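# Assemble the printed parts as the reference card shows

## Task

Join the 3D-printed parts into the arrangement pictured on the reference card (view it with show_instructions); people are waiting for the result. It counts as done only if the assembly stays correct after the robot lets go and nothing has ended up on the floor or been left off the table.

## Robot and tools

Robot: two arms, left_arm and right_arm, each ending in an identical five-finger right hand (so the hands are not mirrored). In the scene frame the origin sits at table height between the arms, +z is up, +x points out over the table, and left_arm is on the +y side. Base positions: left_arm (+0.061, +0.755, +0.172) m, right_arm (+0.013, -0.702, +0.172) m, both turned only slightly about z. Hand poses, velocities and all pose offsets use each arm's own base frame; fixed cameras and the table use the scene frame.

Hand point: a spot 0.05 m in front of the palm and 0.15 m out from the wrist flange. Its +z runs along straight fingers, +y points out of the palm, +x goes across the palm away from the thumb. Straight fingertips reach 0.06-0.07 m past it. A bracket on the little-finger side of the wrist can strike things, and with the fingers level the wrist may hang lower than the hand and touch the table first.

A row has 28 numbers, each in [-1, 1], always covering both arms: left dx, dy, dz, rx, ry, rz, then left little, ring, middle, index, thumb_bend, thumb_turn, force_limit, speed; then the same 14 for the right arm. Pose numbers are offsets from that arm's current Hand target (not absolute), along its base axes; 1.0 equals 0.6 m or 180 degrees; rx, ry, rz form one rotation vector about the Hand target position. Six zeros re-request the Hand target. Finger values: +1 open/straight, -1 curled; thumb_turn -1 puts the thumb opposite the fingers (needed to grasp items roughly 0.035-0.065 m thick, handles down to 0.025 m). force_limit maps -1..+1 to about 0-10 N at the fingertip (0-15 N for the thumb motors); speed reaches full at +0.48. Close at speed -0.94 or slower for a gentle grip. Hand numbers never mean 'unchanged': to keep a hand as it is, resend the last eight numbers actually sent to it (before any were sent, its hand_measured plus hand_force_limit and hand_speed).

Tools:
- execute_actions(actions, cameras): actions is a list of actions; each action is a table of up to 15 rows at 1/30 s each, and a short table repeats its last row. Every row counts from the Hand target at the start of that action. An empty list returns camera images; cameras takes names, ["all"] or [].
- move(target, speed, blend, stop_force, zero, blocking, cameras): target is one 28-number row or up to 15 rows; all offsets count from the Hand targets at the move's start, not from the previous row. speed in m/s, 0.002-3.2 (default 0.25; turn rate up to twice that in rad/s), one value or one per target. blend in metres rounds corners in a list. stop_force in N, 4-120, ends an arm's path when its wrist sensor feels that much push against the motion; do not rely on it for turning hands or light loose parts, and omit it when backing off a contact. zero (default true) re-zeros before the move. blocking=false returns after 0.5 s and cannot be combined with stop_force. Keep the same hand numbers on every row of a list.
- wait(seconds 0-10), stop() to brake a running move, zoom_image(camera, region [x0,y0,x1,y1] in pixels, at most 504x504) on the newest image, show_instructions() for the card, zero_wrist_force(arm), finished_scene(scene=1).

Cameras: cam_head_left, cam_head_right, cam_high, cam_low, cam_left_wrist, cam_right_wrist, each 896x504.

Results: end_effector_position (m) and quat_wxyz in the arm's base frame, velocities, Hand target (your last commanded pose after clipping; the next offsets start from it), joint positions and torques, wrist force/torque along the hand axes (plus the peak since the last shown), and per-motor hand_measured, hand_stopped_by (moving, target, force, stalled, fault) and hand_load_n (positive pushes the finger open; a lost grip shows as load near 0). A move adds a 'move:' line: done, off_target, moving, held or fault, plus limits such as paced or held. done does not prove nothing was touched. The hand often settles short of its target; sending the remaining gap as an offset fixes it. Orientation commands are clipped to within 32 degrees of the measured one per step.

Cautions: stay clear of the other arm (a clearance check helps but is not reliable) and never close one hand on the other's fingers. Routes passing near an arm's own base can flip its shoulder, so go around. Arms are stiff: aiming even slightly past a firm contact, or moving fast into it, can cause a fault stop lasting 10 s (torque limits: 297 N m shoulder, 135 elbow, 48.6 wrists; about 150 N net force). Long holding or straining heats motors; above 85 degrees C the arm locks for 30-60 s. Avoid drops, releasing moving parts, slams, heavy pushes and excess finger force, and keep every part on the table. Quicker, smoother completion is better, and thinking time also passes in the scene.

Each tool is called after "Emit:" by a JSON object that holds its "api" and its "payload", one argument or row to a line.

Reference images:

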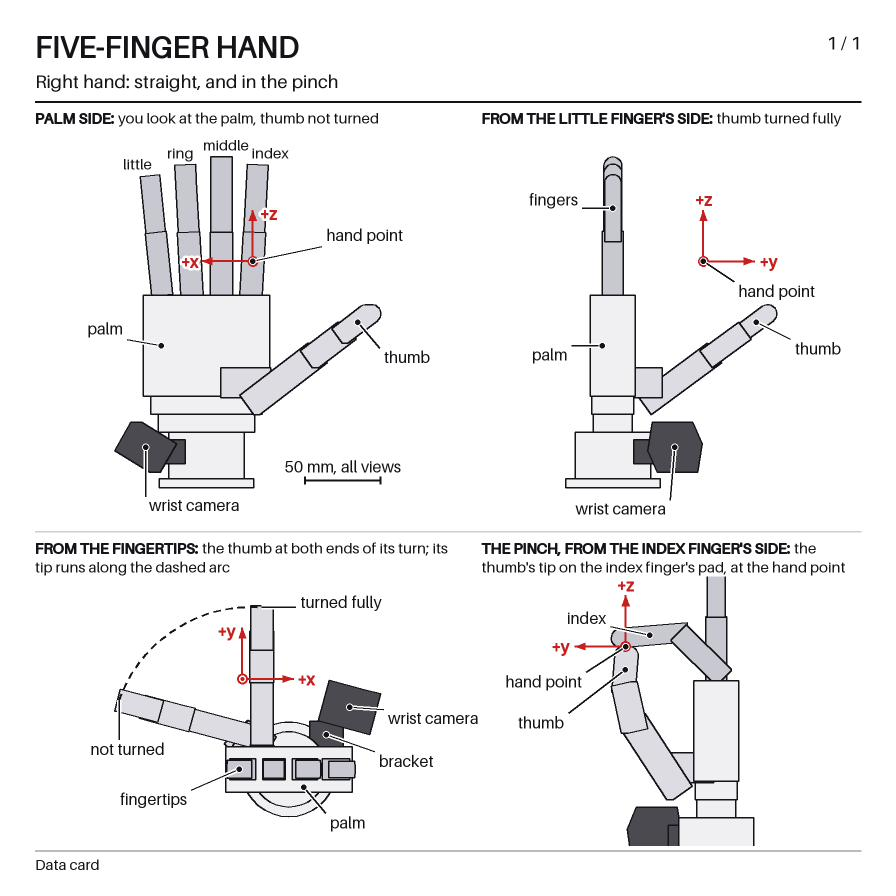

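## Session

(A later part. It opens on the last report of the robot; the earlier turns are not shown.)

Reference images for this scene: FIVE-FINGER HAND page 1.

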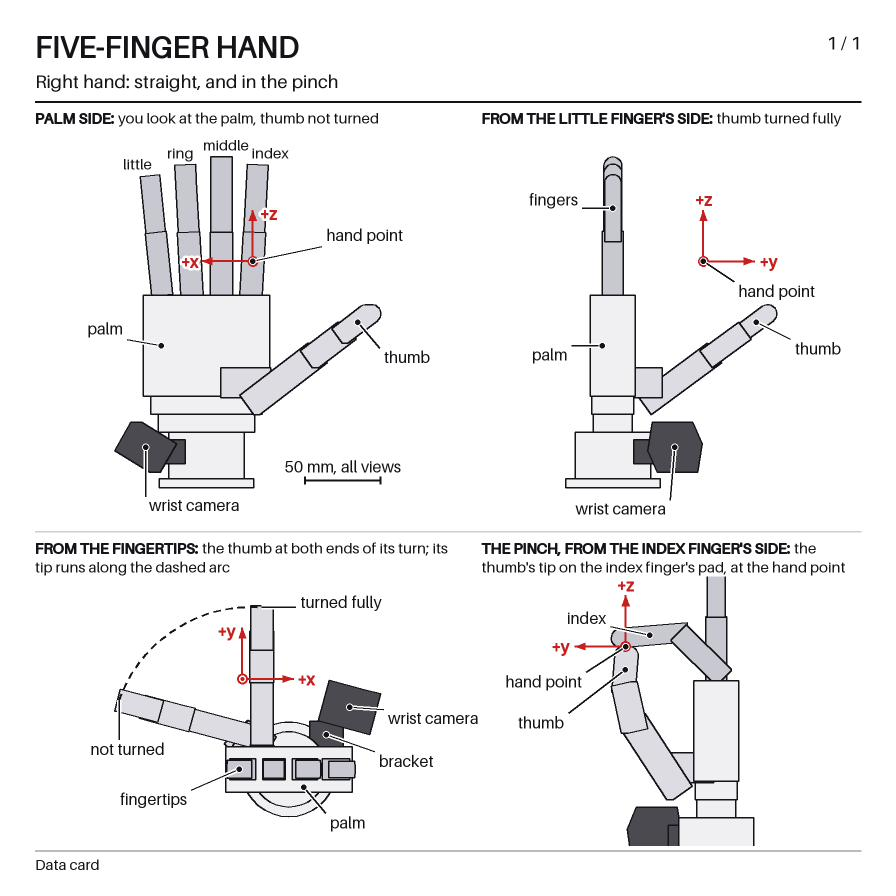

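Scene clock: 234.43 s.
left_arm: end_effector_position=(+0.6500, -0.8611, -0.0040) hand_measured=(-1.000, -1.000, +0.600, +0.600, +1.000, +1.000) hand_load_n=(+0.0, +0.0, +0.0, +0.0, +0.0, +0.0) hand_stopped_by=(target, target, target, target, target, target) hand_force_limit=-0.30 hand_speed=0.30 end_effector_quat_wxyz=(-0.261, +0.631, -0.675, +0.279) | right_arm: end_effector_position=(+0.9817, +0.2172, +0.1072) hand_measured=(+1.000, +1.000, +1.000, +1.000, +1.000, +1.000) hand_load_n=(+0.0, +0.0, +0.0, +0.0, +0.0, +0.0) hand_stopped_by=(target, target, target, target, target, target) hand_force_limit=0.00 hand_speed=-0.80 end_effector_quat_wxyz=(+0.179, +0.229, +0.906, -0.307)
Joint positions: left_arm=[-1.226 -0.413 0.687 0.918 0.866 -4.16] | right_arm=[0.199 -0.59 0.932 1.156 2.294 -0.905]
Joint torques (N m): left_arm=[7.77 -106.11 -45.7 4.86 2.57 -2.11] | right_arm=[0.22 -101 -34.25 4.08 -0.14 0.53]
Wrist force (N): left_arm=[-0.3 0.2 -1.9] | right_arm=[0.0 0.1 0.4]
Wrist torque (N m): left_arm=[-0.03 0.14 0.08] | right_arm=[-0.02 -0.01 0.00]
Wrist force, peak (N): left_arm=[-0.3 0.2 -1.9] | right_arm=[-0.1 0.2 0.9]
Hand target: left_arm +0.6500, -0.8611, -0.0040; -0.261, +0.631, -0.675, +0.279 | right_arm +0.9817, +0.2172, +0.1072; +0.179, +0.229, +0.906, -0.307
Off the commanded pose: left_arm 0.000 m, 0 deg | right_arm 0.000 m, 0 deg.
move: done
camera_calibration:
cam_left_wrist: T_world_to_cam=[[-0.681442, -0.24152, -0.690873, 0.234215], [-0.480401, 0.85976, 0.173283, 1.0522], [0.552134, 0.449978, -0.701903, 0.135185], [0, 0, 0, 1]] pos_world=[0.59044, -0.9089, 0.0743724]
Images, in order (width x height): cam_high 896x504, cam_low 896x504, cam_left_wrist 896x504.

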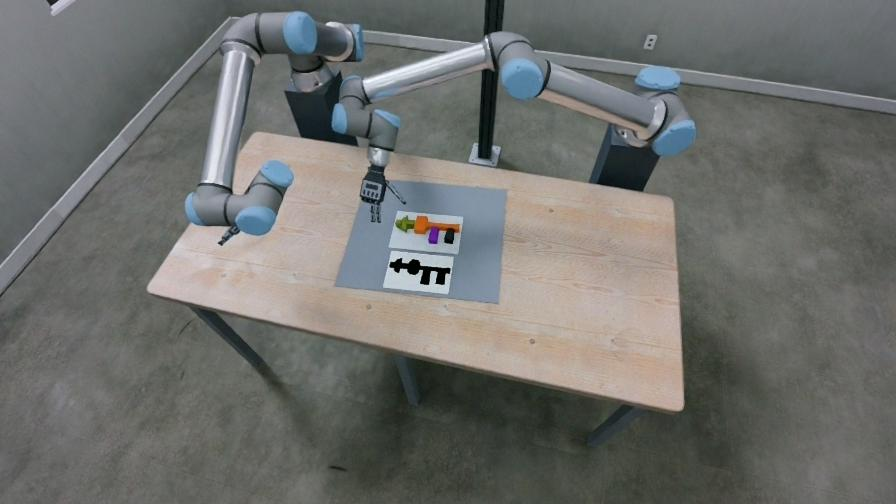

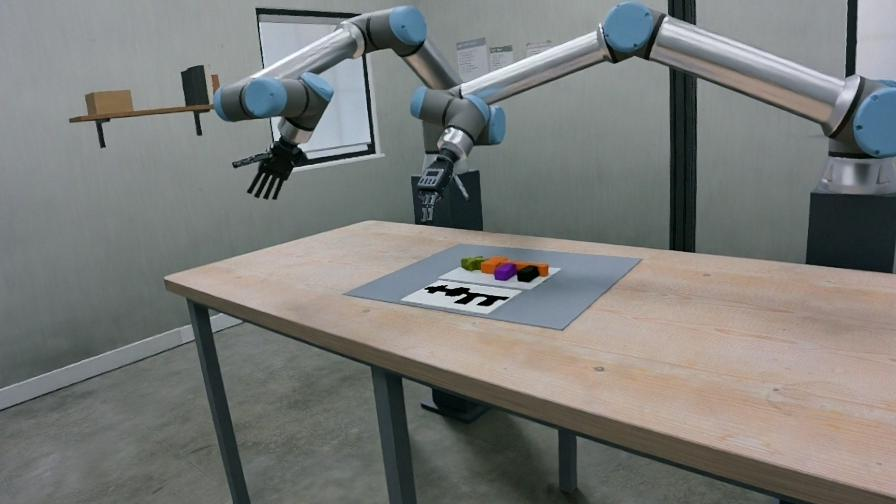

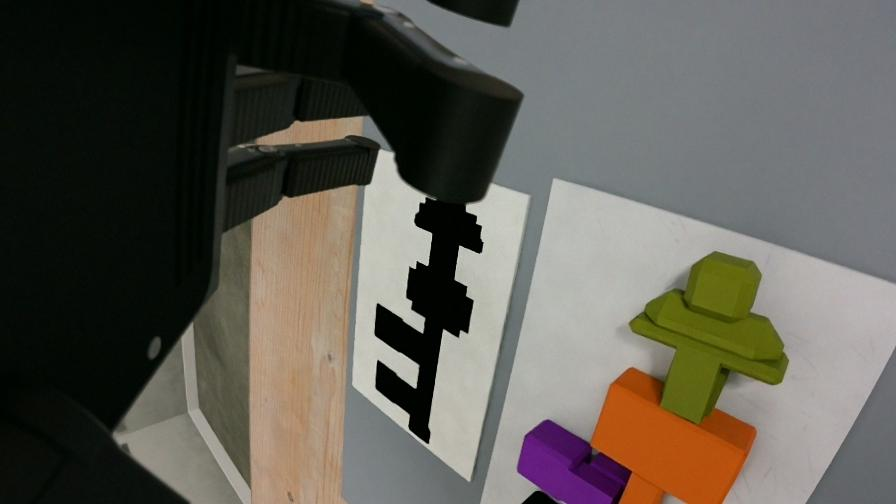

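Emit:
{"api": "move", "payload": {
  "target": [
    [-0.1743,0.1293,-0.11,0,0,0,-1,-1,0.6,0.6,0.7,-1,-0.3,0.3,0,0,0,0,0,0,1,1,1,1,1,1,0,-0.8]
  ],
  "speed": 0.15,
  "cameras": ["cam_left_wrist","cam_low"]
}}

Emit:
{"api": "zoom_image", "payload": {
  "camera": "cam_low",
  "region": [440, 220, 540, 290]
}}

Scene clock: 237.70 s.
left_arm: end_effector_position=(+0.5455, -0.7836, -0.0699) hand_measured=(-1.000, -1.000, +0.600, +0.600, +0.700, -1.000) hand_load_n=(+0.0, +0.5, +0.0, +0.0, +0.0, +0.0) hand_stopped_by=(target, target, target, target, target, target) hand_force_limit=-0.30 hand_speed=0.30 end_effector_quat_wxyz=(-0.261, +0.631, -0.675, +0.279) | right_arm: end_effector_position=(+0.9817, +0.2172, +0.1072) hand_measured=(+1.000, +1.000, +1.000, +1.000, +1.000, +1.000) hand_load_n=(+0.0, +0.0, +0.0, +0.0, +0.0, -0.5) hand_stopped_by=(target, target, target, target, target, target) hand_force_limit=0.00 hand_speed=-0.80 end_effector_quat_wxyz=(+0.179, +0.229, +0.906, -0.307)
Joint positions: left_arm=[-1.307 -0.569 1.148 0.68 0.839 -4.262] | right_arm=[0.199 -0.59 0.932 1.156 2.294 -0.905]
Joint torques (N m): left_arm=[-9.95 -117.44 -22.28 0.88 -4.92 -3.41] | right_arm=[1.68 -101.89 -33.15 3.91 0.43 0.57]
Wrist force (N): left_arm=[-0.2 -0.2 -1.3] | right_arm=[0.0 0.0 0.5]
Wrist torque (N m): left_arm=[-0.15 0.11 0.34] | right_arm=[-0.03 -0.01 -0.01]
Wrist force, peak (N): left_arm=[0.0 0.0 -2.0] | right_arm=[-0.1 0.3 0.9]
Hand target: left_arm +0.5454, -0.7835, -0.0700; -0.261, +0.631, -0.675, +0.279 | right_arm +0.9817, +0.2172, +0.1072; +0.179, +0.229, +0.906, -0.307
Off the commanded pose: left_arm 0.000 m, 0 deg | right_arm 0.000 m, 0 deg.
move: done
camera_calibration:
cam_left_wrist: T_world_to_cam=[[-0.681442, -0.24152, -0.690873, 0.136125], [-0.480401, 0.85976, 0.173283, 0.9468], [0.552134, 0.449978, -0.701903, 0.111684], [0, 0, 0, 1]] pos_world=[0.48594, -0.8314, 0.00837237]
Images, in order (width x height): cam_low 896x504, cam_left_wrist 896x504.

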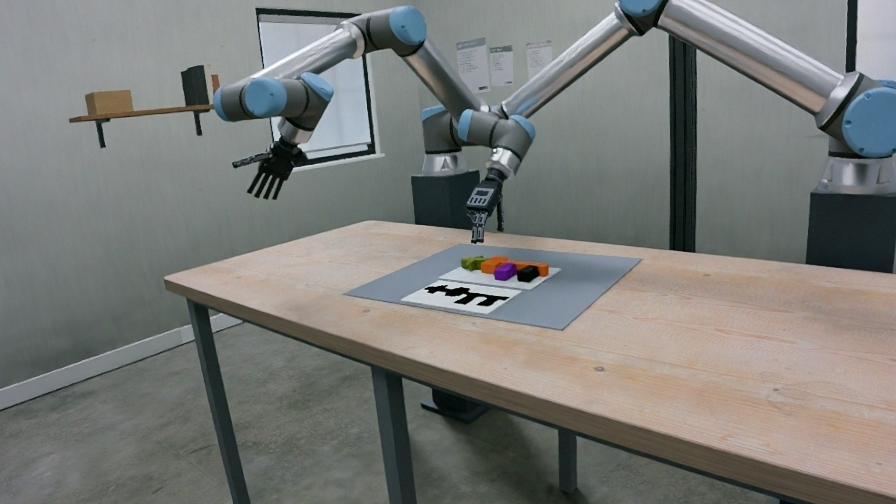

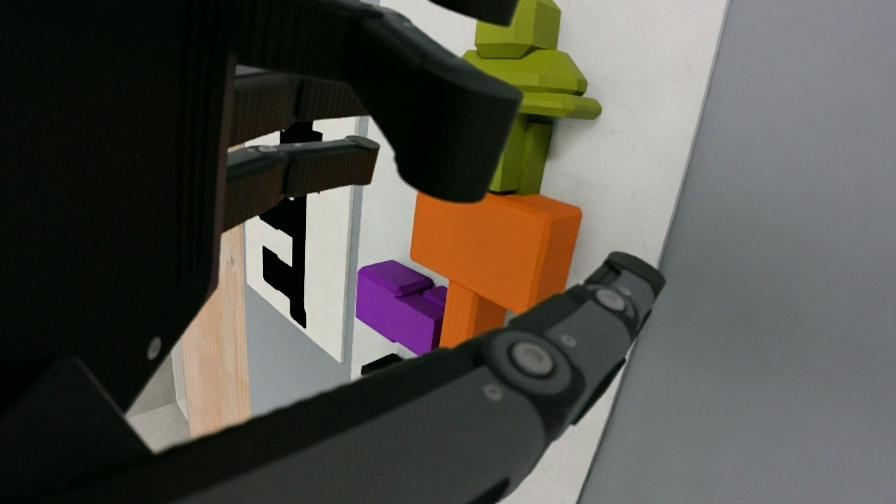

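Scaled by 5.040.

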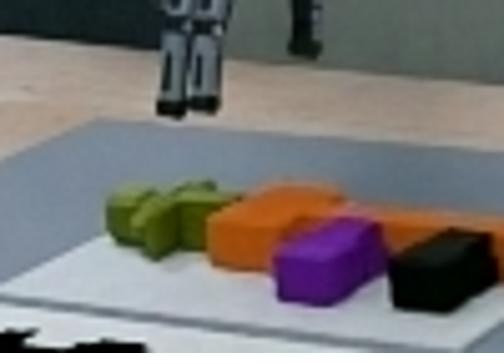

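Emit:
{"api": "move", "payload": {
  "target": [0,0,-0.0917,0,0,0,-1,-1,0.6,0.6,0.7,-1,-0.3,0.3,0,0,0,0,0,0,1,1,1,1,1,1,0,-0.8],
  "speed": 0.04,
  "stop_force": 8,
  "cameras": ["cam_left_wrist","cam_low"]
}}

Emit:
{"api": "zoom_image", "payload": {
  "camera": "cam_low",
  "region": [440, 220, 540, 290]
}}

Scene clock: 241.20 s.
left_arm: end_effector_position=(+0.5454, -0.7835, -0.1131) hand_measured=(-1.000, -1.000, +0.600, +0.600, +0.700, -1.000) hand_load_n=(+0.0, +0.5, +0.5, +0.0, +0.0, +0.0) hand_stopped_by=(target, target, target, target, target, target) hand_force_limit=-0.30 hand_speed=0.30 end_effector_quat_wxyz=(-0.261, +0.631, -0.675, +0.279) | right_arm: end_effector_position=(+0.9817, +0.2172, +0.1072) hand_measured=(+1.000, +1.000, +1.000, +1.000, +1.000, +1.000) hand_load_n=(+0.0, +0.0, +0.0, +0.0, +0.0, +0.0) hand_stopped_by=(target, target, target, target, target, target) hand_force_limit=0.00 hand_speed=-0.80 end_effector_quat_wxyz=(+0.179, +0.229, +0.906, -0.307)
Joint positions: left_arm=[-1.307 -0.526 1.148 0.637 0.839 -4.262] | right_arm=[0.199 -0.59 0.932 1.156 2.294 -0.905]
Joint torques (N m): left_arm=[10.09 -114.55 -19.69 4.41 3.43 -3.82] | right_arm=[1.79 -104.5 -33.82 4.33 -0.01 0.39]
Wrist force (N): left_arm=[-0.4 -3.4 -7.0] | right_arm=[0.1 0.1 0.7]
Wrist torque (N m): left_arm=[0.22 0.03 0.30] | right_arm=[-0.03 -0.03 0.00]
Wrist force, peak (N): left_arm=[-4.4 -22.0 -39.8] | right_arm=[0.0 0.4 0.8]
Hand target: left_arm +0.5454, -0.7835, -0.1131; -0.261, +0.631, -0.675, +0.279 (not the last commanded pose) | right_arm +0.9817, +0.2172, +0.1072; +0.179, +0.229, +0.906, -0.307
Off the commanded pose: left_arm 0.012 m, 0 deg | right_arm 0.000 m, 0 deg.
move: contact (left_arm)
camera_calibration:
cam_left_wrist: T_world_to_cam=[[-0.681404, -0.241489, -0.690921, 0.10631], [-0.480411, 0.859753, 0.173294, 0.954133], [0.552173, 0.450009, -0.701853, 0.0814511], [0, 0, 0, 1]] pos_world=[0.485841, -0.8313, -0.0347275]
Images, in order (width x height): cam_low 896x504, cam_left_wrist 896x504.

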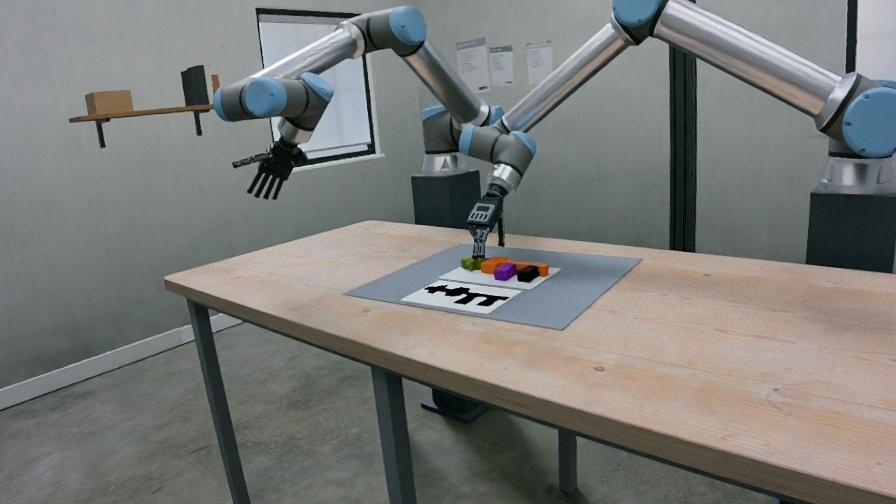

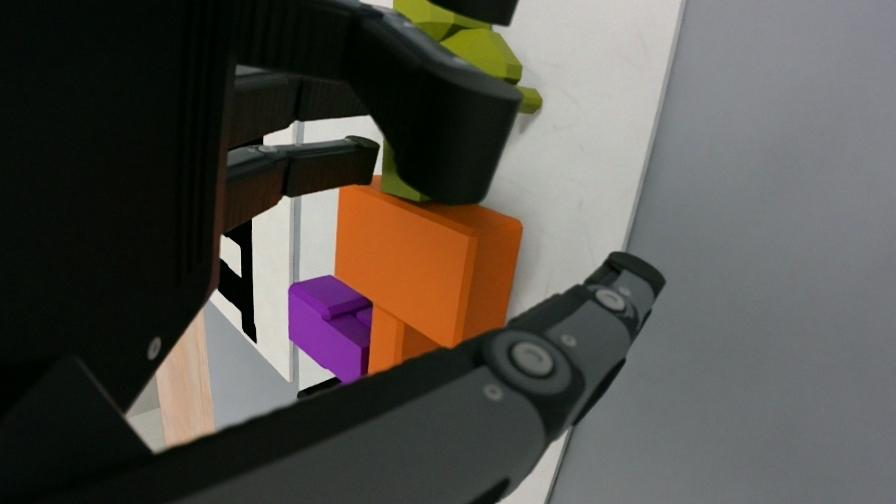

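Scaled by 5.040.

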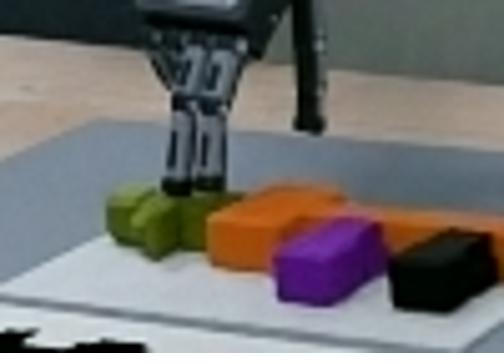

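Emit:
{"api": "move", "payload": {
  "target": [
    [0,0,0.08,0,0,0,-1,-1,0.6,0.6,0.7,-1,-0.3,0.3,0,0,0,0,0,0,1,1,1,1,1,1,0,-0.8],
    [0.06,-0.1,0.2,0,0,0,-1,-1,0.6,0.6,1,1,-0.3,0.3,0,0,0,0,0,0,1,1,1,1,1,1,0,-0.8]
  ],
  "speed": [0.1,0.2]
}}

Emit:
{"api": "wait", "payload": {
  "seconds": 0.3,
  "cameras": ["cam_left_wrist","cam_low","cam_high"]
}}

Emit:
{"api": "zoom_image", "payload": {
  "camera": "cam_left_wrist",
  "region": [450, 150, 800, 504]
}}

Emit:
{"api": "zoom_image", "payload": {
  "camera": "cam_high",
  "region": [375, 205, 475, 295]
}}

Scene clock: 245.60 s.
left_arm: end_effector_position=(+0.5814, -0.8435, +0.0069) hand_measured=(-1.000, -1.000, +0.600, +0.600, +1.000, +1.000) hand_load_n=(+0.0, +0.0, +0.0, +0.0, +0.0, +0.0) hand_stopped_by=(target, target, target, target, target, target) hand_force_limit=-0.30 hand_speed=0.30 end_effector_quat_wxyz=(-0.261, +0.631, -0.675, +0.279) | right_arm: end_effector_position=(+0.9817, +0.2172, +0.1072) hand_measured=(+1.000, +1.000, +1.000, +1.000, +1.000, +1.000) hand_load_n=(+0.5, +0.0, +0.0, +0.0, +0.0, +0.0) hand_stopped_by=(target, target, target, target, target, target) hand_force_limit=0.00 hand_speed=-0.80 end_effector_quat_wxyz=(+0.179, +0.229, +0.906, -0.307)
Joint positions: left_arm=[-1.287 -0.518 0.889 0.871 0.845 -4.236] | right_arm=[0.199 -0.59 0.932 1.156 2.294 -0.905]
Joint torques (N m): left_arm=[7.95 -99.37 -43.78 5.16 2.79 -3.45] | right_arm=[0.1 -102.95 -32.84 4.36 -0.19 0.07]
Wrist force (N): left_arm=[0.6 -0.2 -1.2] | right_arm=[0.0 -0.1 0.5]
Wrist torque (N m): left_arm=[-0.20 -0.04 0.32] | right_arm=[-0.05 -0.01 -0.01]
Wrist force, peak (N): left_arm=[0.0 -3.9 -7.4] | right_arm=[0.0 0.1 0.9]
Hand target: left_arm +0.5814, -0.8435, +0.0069; -0.261, +0.631, -0.675, +0.279 | right_arm +0.9817, +0.2172, +0.1072; +0.179, +0.229, +0.906, -0.307
Off the commanded pose: left_arm 0.000 m, 0 deg | right_arm 0.000 m, 0 deg.
move: done

Scene clock: 245.90 s.
left_arm: end_effector_position=(+0.5814, -0.8435, +0.0069) hand_measured=(-1.000, -1.000, +0.600, +0.600, +1.000, +1.000) hand_load_n=(+0.0, +0.0, +0.0, +0.0, +0.0, +0.0) hand_stopped_by=(target, target, target, target, target, target) hand_force_limit=-0.30 hand_speed=0.30 end_effector_quat_wxyz=(-0.261, +0.631, -0.675, +0.279) | right_arm: end_effector_position=(+0.9817, +0.2172, +0.1072) hand_measured=(+1.000, +1.000, +1.000, +1.000, +1.000, +1.000) hand_load_n=(+0.0, +0.0, +0.0, +0.0, +0.0, +0.0) hand_stopped_by=(target, target, target, target, target, target) hand_force_limit=0.00 hand_speed=-0.80 end_effector_quat_wxyz=(+0.179, +0.229, +0.906, -0.307)
Joint positions: left_arm=[-1.287 -0.518 0.889 0.871 0.845 -4.236] | right_arm=[0.199 -0.59 0.932 1.156 2.294 -0.905]
Joint torques (N m): left_arm=[8.9 -100.54 -43.76 4.87 2.54 -3.48] | right_arm=[-0.14 -102.21 -33.51 3.96 0.06 0.4]
Wrist force (N): left_arm=[0.3 0.2 -1.1] | right_arm=[-0.1 0.1 0.5]
Wrist torque (N m): left_arm=[-0.14 0.00 0.31] | right_arm=[-0.02 0.00 -0.01]
Wrist force, peak (N): left_arm=[0.4 0.1 -1.4] | right_arm=[-0.2 0.0 0.7]
Hand target: left_arm +0.5814, -0.8435, +0.0069; -0.261, +0.631, -0.675, +0.279 | right_arm +0.9817, +0.2172, +0.1072; +0.179, +0.229, +0.906, -0.307
Off the commanded pose: left_arm 0.000 m, 0 deg | right_arm 0.000 m, 0 deg.
wait: 0.30 s; at rest by 0.17 s
camera_calibration:
cam_left_wrist: T_world_to_cam=[[-0.681371, -0.241549, -0.690933, 0.199192], [-0.480458, 0.859736, 0.173247, 1.00223], [0.552172, 0.45001, -0.701853, 0.172797], [0, 0, 0, 1]] pos_world=[0.52184, -0.8913, 0.0852725]
Images, in order (width x height): cam_high 896x504, cam_low 896x504, cam_left_wrist 896x504.

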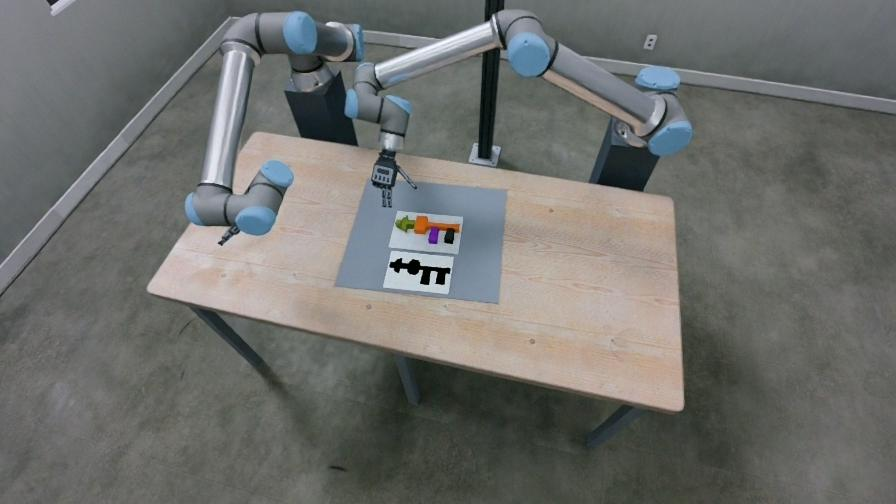

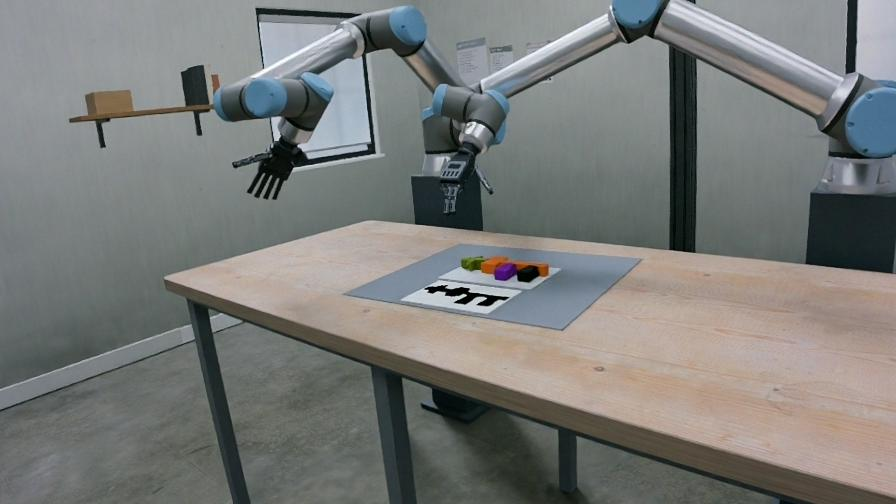

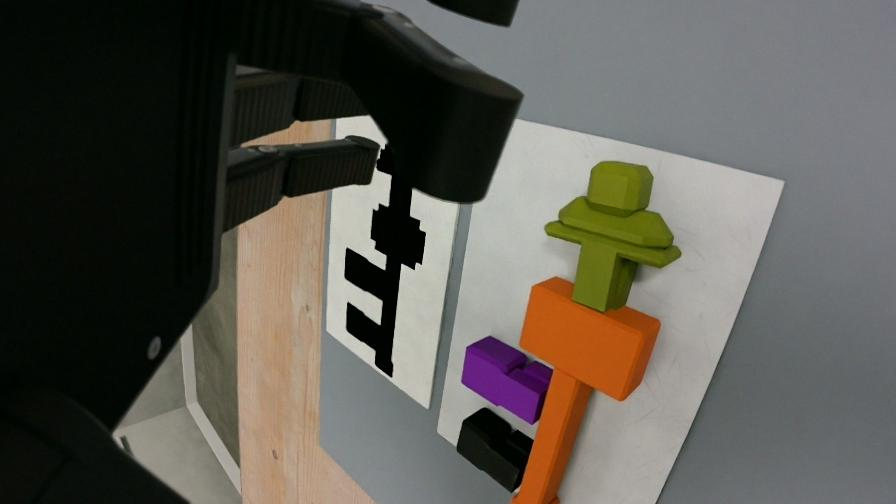

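Scaled by 1.424.

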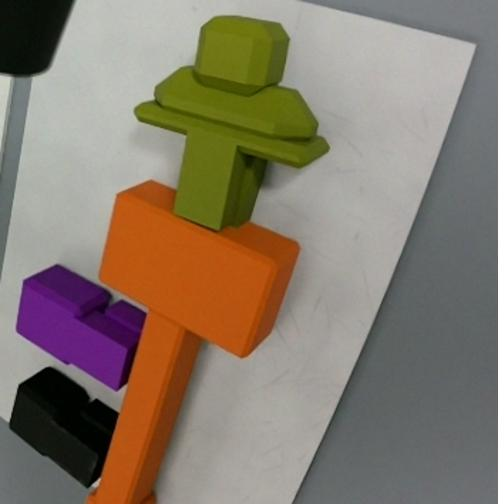

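Scaled by 5.040.

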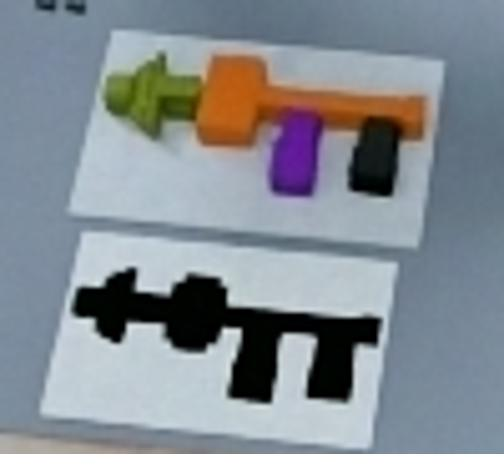

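Emit:
{"api": "finished_scene", "payload": {

}}

The scene is finished: the task was done.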